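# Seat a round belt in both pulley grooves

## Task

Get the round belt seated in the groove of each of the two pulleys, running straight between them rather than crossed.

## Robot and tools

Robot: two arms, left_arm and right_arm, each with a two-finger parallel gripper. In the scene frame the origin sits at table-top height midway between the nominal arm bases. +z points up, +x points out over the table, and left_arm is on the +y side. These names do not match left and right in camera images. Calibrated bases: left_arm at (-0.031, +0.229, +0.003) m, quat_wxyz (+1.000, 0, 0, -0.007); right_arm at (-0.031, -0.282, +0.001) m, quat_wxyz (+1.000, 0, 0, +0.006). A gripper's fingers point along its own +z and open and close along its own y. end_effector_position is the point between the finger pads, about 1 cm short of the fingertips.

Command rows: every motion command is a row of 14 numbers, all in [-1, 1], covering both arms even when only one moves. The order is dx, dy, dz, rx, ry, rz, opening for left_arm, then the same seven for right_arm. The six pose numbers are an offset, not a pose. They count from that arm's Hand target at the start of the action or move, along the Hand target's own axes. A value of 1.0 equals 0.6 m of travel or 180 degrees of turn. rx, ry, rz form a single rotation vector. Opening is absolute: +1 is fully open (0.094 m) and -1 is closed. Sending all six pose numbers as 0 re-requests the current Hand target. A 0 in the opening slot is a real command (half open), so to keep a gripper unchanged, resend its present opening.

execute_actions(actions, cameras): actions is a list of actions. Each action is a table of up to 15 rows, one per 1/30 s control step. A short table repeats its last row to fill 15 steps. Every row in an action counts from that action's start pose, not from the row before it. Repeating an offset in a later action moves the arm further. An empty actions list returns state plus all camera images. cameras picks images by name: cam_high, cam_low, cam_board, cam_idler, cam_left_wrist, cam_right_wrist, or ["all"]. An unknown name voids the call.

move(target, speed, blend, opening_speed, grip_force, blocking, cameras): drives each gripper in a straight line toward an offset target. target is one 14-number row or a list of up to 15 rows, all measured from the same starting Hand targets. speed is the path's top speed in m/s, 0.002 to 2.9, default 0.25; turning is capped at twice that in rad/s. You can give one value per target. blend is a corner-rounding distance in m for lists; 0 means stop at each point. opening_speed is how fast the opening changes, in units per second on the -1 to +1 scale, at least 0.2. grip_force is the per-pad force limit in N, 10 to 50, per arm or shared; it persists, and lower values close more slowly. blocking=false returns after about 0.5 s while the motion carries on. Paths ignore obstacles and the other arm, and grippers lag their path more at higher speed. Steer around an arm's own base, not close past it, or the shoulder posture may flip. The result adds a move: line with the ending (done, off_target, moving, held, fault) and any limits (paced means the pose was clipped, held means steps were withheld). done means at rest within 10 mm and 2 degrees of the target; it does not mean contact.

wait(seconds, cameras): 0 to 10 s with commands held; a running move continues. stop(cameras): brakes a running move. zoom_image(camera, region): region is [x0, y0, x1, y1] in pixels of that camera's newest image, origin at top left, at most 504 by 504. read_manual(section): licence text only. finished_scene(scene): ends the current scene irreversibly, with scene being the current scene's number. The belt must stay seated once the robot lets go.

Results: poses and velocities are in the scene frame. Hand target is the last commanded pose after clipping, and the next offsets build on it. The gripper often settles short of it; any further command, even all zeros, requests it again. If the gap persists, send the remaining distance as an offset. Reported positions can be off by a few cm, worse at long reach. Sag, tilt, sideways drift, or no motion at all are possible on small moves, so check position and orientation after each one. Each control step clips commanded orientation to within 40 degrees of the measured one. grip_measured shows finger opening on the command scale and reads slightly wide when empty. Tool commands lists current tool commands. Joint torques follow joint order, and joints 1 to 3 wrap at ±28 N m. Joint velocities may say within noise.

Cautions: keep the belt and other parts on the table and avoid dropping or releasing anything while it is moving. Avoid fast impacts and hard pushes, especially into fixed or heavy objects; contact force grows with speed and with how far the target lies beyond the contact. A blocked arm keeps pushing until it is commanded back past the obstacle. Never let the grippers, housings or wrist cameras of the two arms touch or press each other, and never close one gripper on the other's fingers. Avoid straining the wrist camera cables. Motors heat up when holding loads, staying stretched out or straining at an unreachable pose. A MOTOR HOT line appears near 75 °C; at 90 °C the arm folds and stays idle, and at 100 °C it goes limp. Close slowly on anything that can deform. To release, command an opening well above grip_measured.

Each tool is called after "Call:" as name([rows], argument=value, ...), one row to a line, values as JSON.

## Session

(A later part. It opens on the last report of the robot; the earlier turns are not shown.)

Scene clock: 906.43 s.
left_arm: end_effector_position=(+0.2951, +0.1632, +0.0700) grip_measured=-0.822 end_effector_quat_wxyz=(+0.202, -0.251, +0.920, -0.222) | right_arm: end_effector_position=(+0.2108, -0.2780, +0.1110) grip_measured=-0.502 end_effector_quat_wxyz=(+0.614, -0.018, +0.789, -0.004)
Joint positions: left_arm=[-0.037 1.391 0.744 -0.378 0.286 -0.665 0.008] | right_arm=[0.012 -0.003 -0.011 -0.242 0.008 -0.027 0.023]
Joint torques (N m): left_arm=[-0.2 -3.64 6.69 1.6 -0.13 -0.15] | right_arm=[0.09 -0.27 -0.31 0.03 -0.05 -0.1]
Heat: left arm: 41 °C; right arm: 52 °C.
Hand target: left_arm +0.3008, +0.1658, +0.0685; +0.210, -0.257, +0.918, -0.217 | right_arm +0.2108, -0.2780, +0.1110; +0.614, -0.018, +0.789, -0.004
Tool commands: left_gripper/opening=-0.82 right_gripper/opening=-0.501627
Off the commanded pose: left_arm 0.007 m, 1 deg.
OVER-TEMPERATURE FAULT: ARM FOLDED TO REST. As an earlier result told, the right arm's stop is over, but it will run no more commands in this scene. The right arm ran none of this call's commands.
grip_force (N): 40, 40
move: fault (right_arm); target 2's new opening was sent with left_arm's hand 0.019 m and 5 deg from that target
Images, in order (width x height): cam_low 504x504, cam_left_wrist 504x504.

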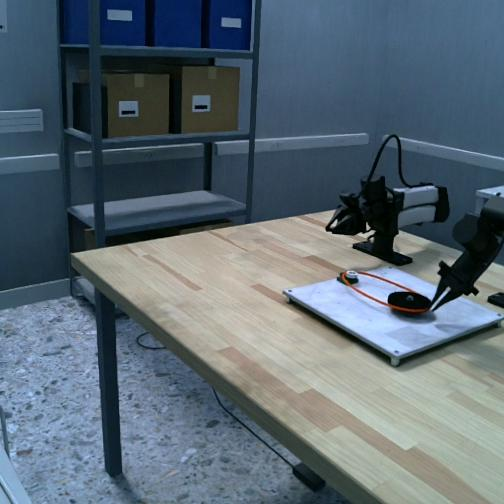

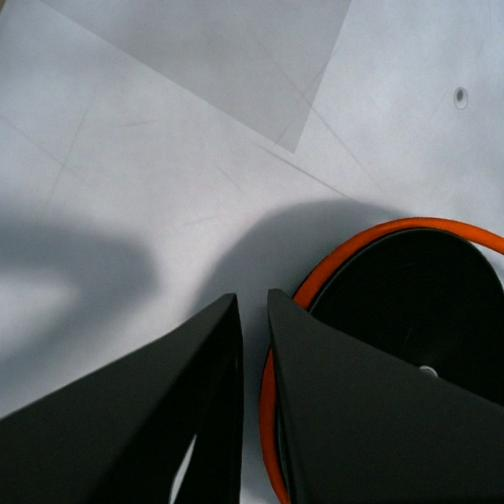

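Belt snapped close; retract.

Call:
move([
  [0,0,-0.03,0,0,0,-0.82,0,0,0,0,0,0,-0.5],
  [0,0,-0.15,0,0,0,-0.82,0,0,0,0,0,0,-0.5],
], speed=0.06, blend=[0.01,0], cameras=["all"])

Call:
zoom_image(camera="cam_low", region=[370, 270, 450, 330])

Call:
zoom_image(camera="cam_board", region=[340, 170, 504, 334])

Call:
zoom_image(camera="cam_idler", region=[130, 160, 330, 320])

Call:
zoom_image(camera="cam_high", region=[255, 270, 395, 350])

Scene clock: 920.93 s.
left_arm: end_effector_position=(+0.2532, +0.1916, +0.1301) grip_measured=-0.822 end_effector_quat_wxyz=(+0.197, -0.264, +0.920, -0.213) | right_arm: end_effector_position=(+0.2108, -0.2780, +0.1110) grip_measured=-0.502 end_effector_quat_wxyz=(+0.614, -0.018, +0.789, -0.004)
Joint positions: left_arm=[0.076 1.163 0.849 -0.756 0.322 -0.579 0.008] | right_arm=[0.012 -0.003 -0.011 -0.242 0.008 -0.027 0.023]
Joint torques (N m): left_arm=[0.35 -4.53 9.22 1.16 0.15 0.05] | right_arm=[0.16 -0.28 -0.57 0.03 0.01 -0.05]
Motor temperatures (°C): left_arm=[25 39 41 38 25 23 29] | right_arm=[24 49 33 25 25 22 24]
Heat: left arm: 41 °C; right arm: 49 °C.
Hand target: left_arm +0.2560, +0.1921, +0.1420; +0.210, -0.257, +0.918, -0.217 | right_arm +0.2108, -0.2780, +0.1110; +0.614, -0.018, +0.789, -0.004
Tool commands: left_gripper/opening=-0.82 right_gripper/opening=-0.501627
Off the commanded pose: left_arm 0.012 m, 2 deg.
OVER-TEMPERATURE FAULT: ARM FOLDED TO REST. As an earlier result told, the right arm's stop is over, but it will run no more commands in this scene. The right arm ran none of this call's commands.
grip_force (N): 40, 40
move: fault (right_arm), off_target (left_arm); blend cut to 0.0089 m at target 1

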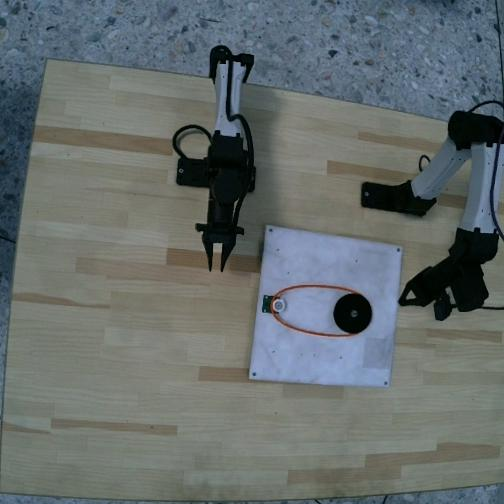

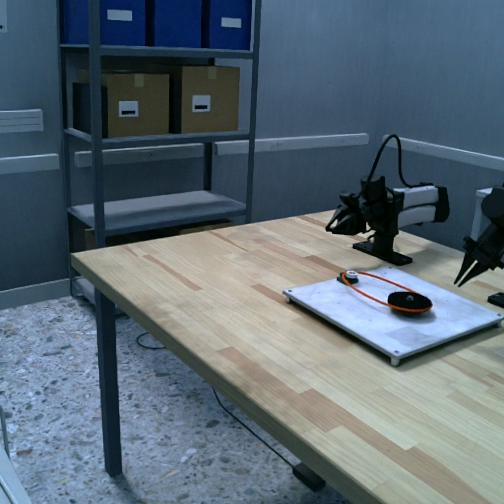

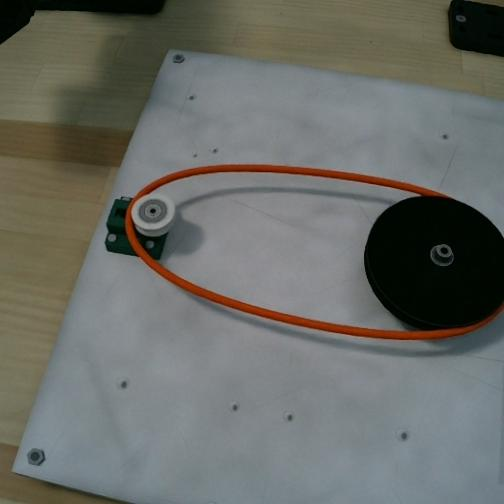

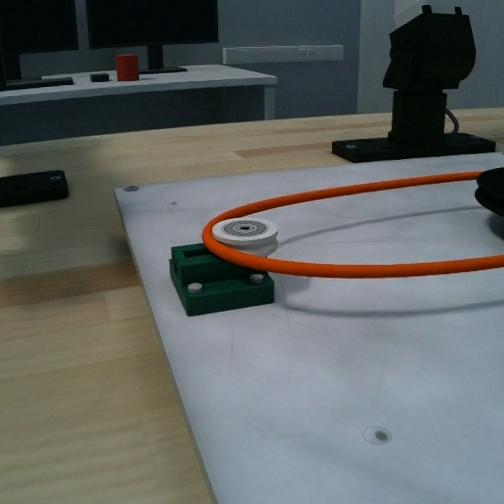

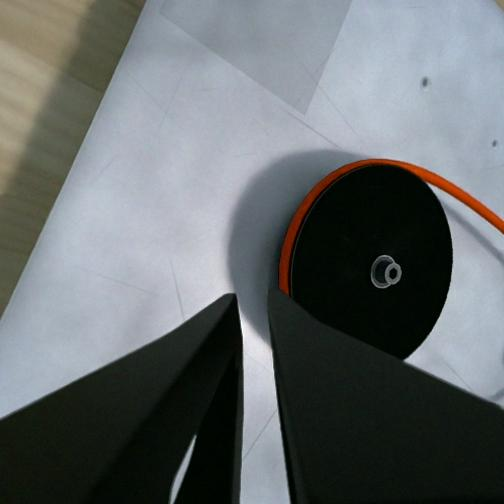

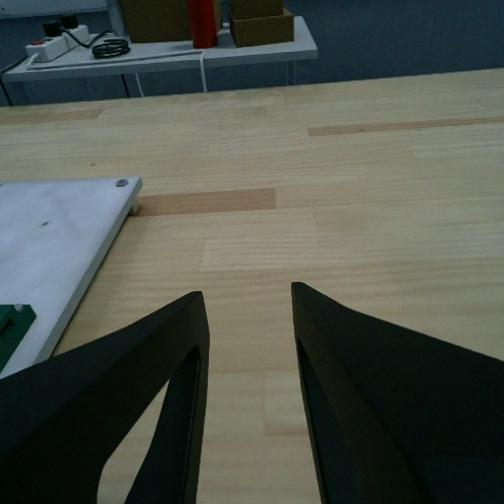

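Scaled by 6.300 from the camera's 504x504 image, which has a finer 720x720 frame.

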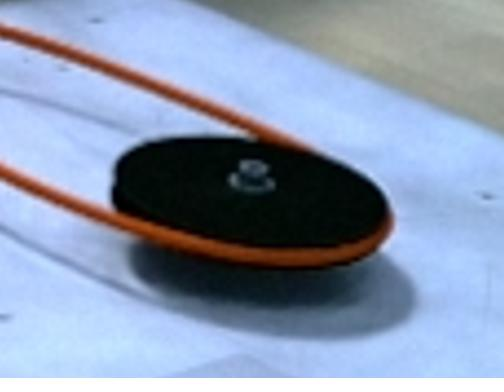

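Scaled by 3.073 from the camera's 504x504 image, which has a finer 720x720 frame.

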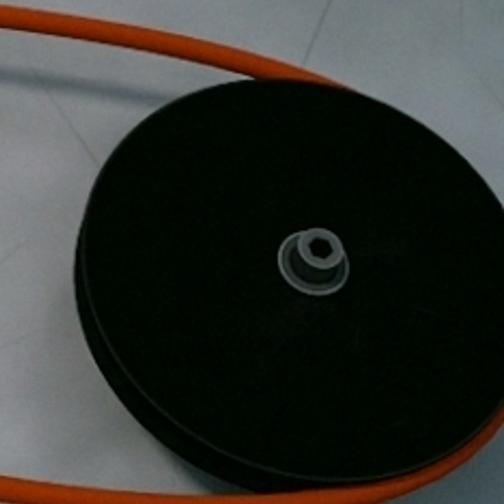

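Scaled by 2.520 from the camera's 504x504 image, which has a finer 720x720 frame.

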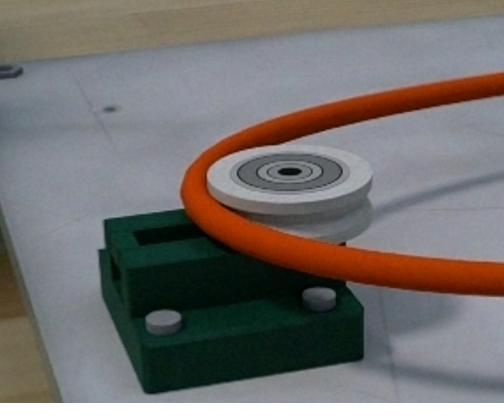

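Scaled by 3.600 from the camera's 504x504 image, which has a finer 720x720 frame.

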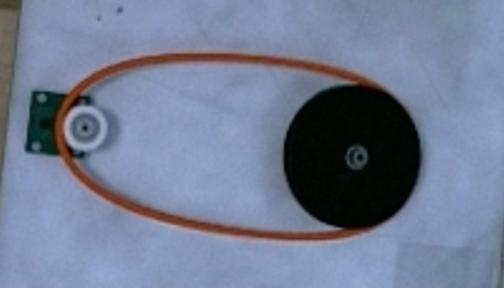

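Call:
zoom_image(camera="cam_left_wrist", region=[230, 130, 504, 404])

Call:
zoom_image(camera="cam_low", region=[330, 260, 370, 300])

Scaled by 1.839 from the camera's 504x504 image, which has a finer 720x720 frame.

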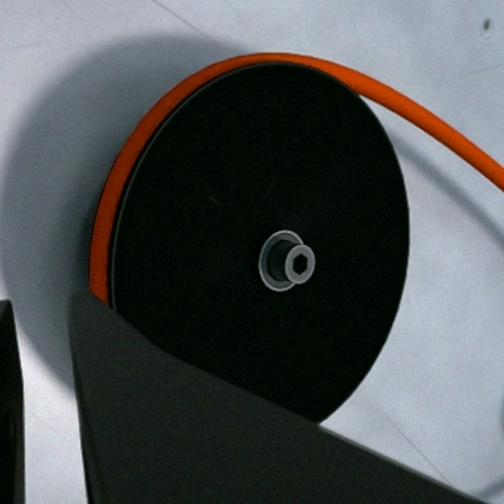

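Scaled by 12.600 from the camera's 504x504 image, which has a finer 720x720 frame.

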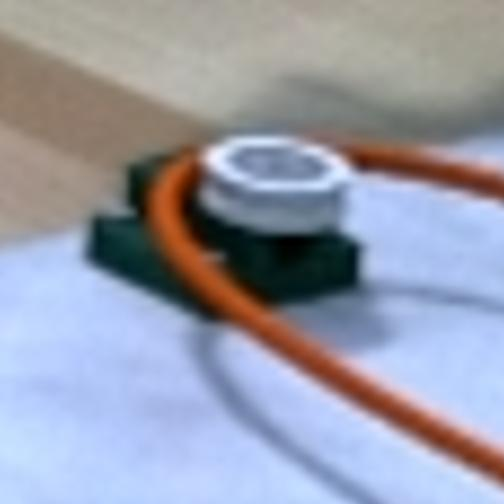

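Call:
zoom_image(camera="cam_idler", region=[190, 200, 290, 280])

Call:
zoom_image(camera="cam_board", region=[100, 160, 200, 280])

Scaled by 5.040 from the camera's 504x504 image, which has a finer 720x720 frame.

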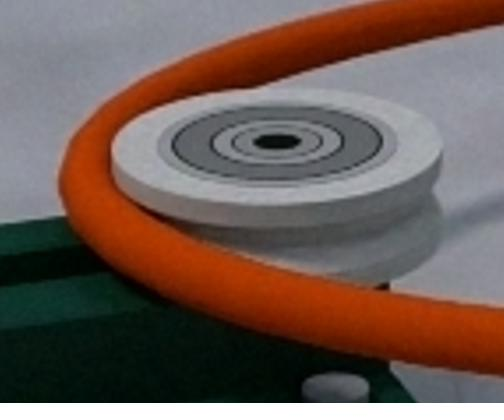

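Scaled by 4.200 from the camera's 504x504 image, which has a finer 720x720 frame.

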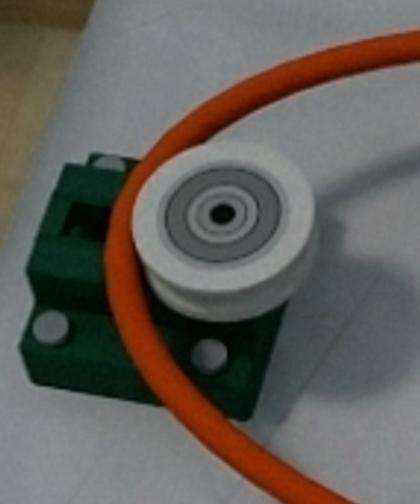

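Call:
finished_scene(scene=1)

The scene is finished: the task was done.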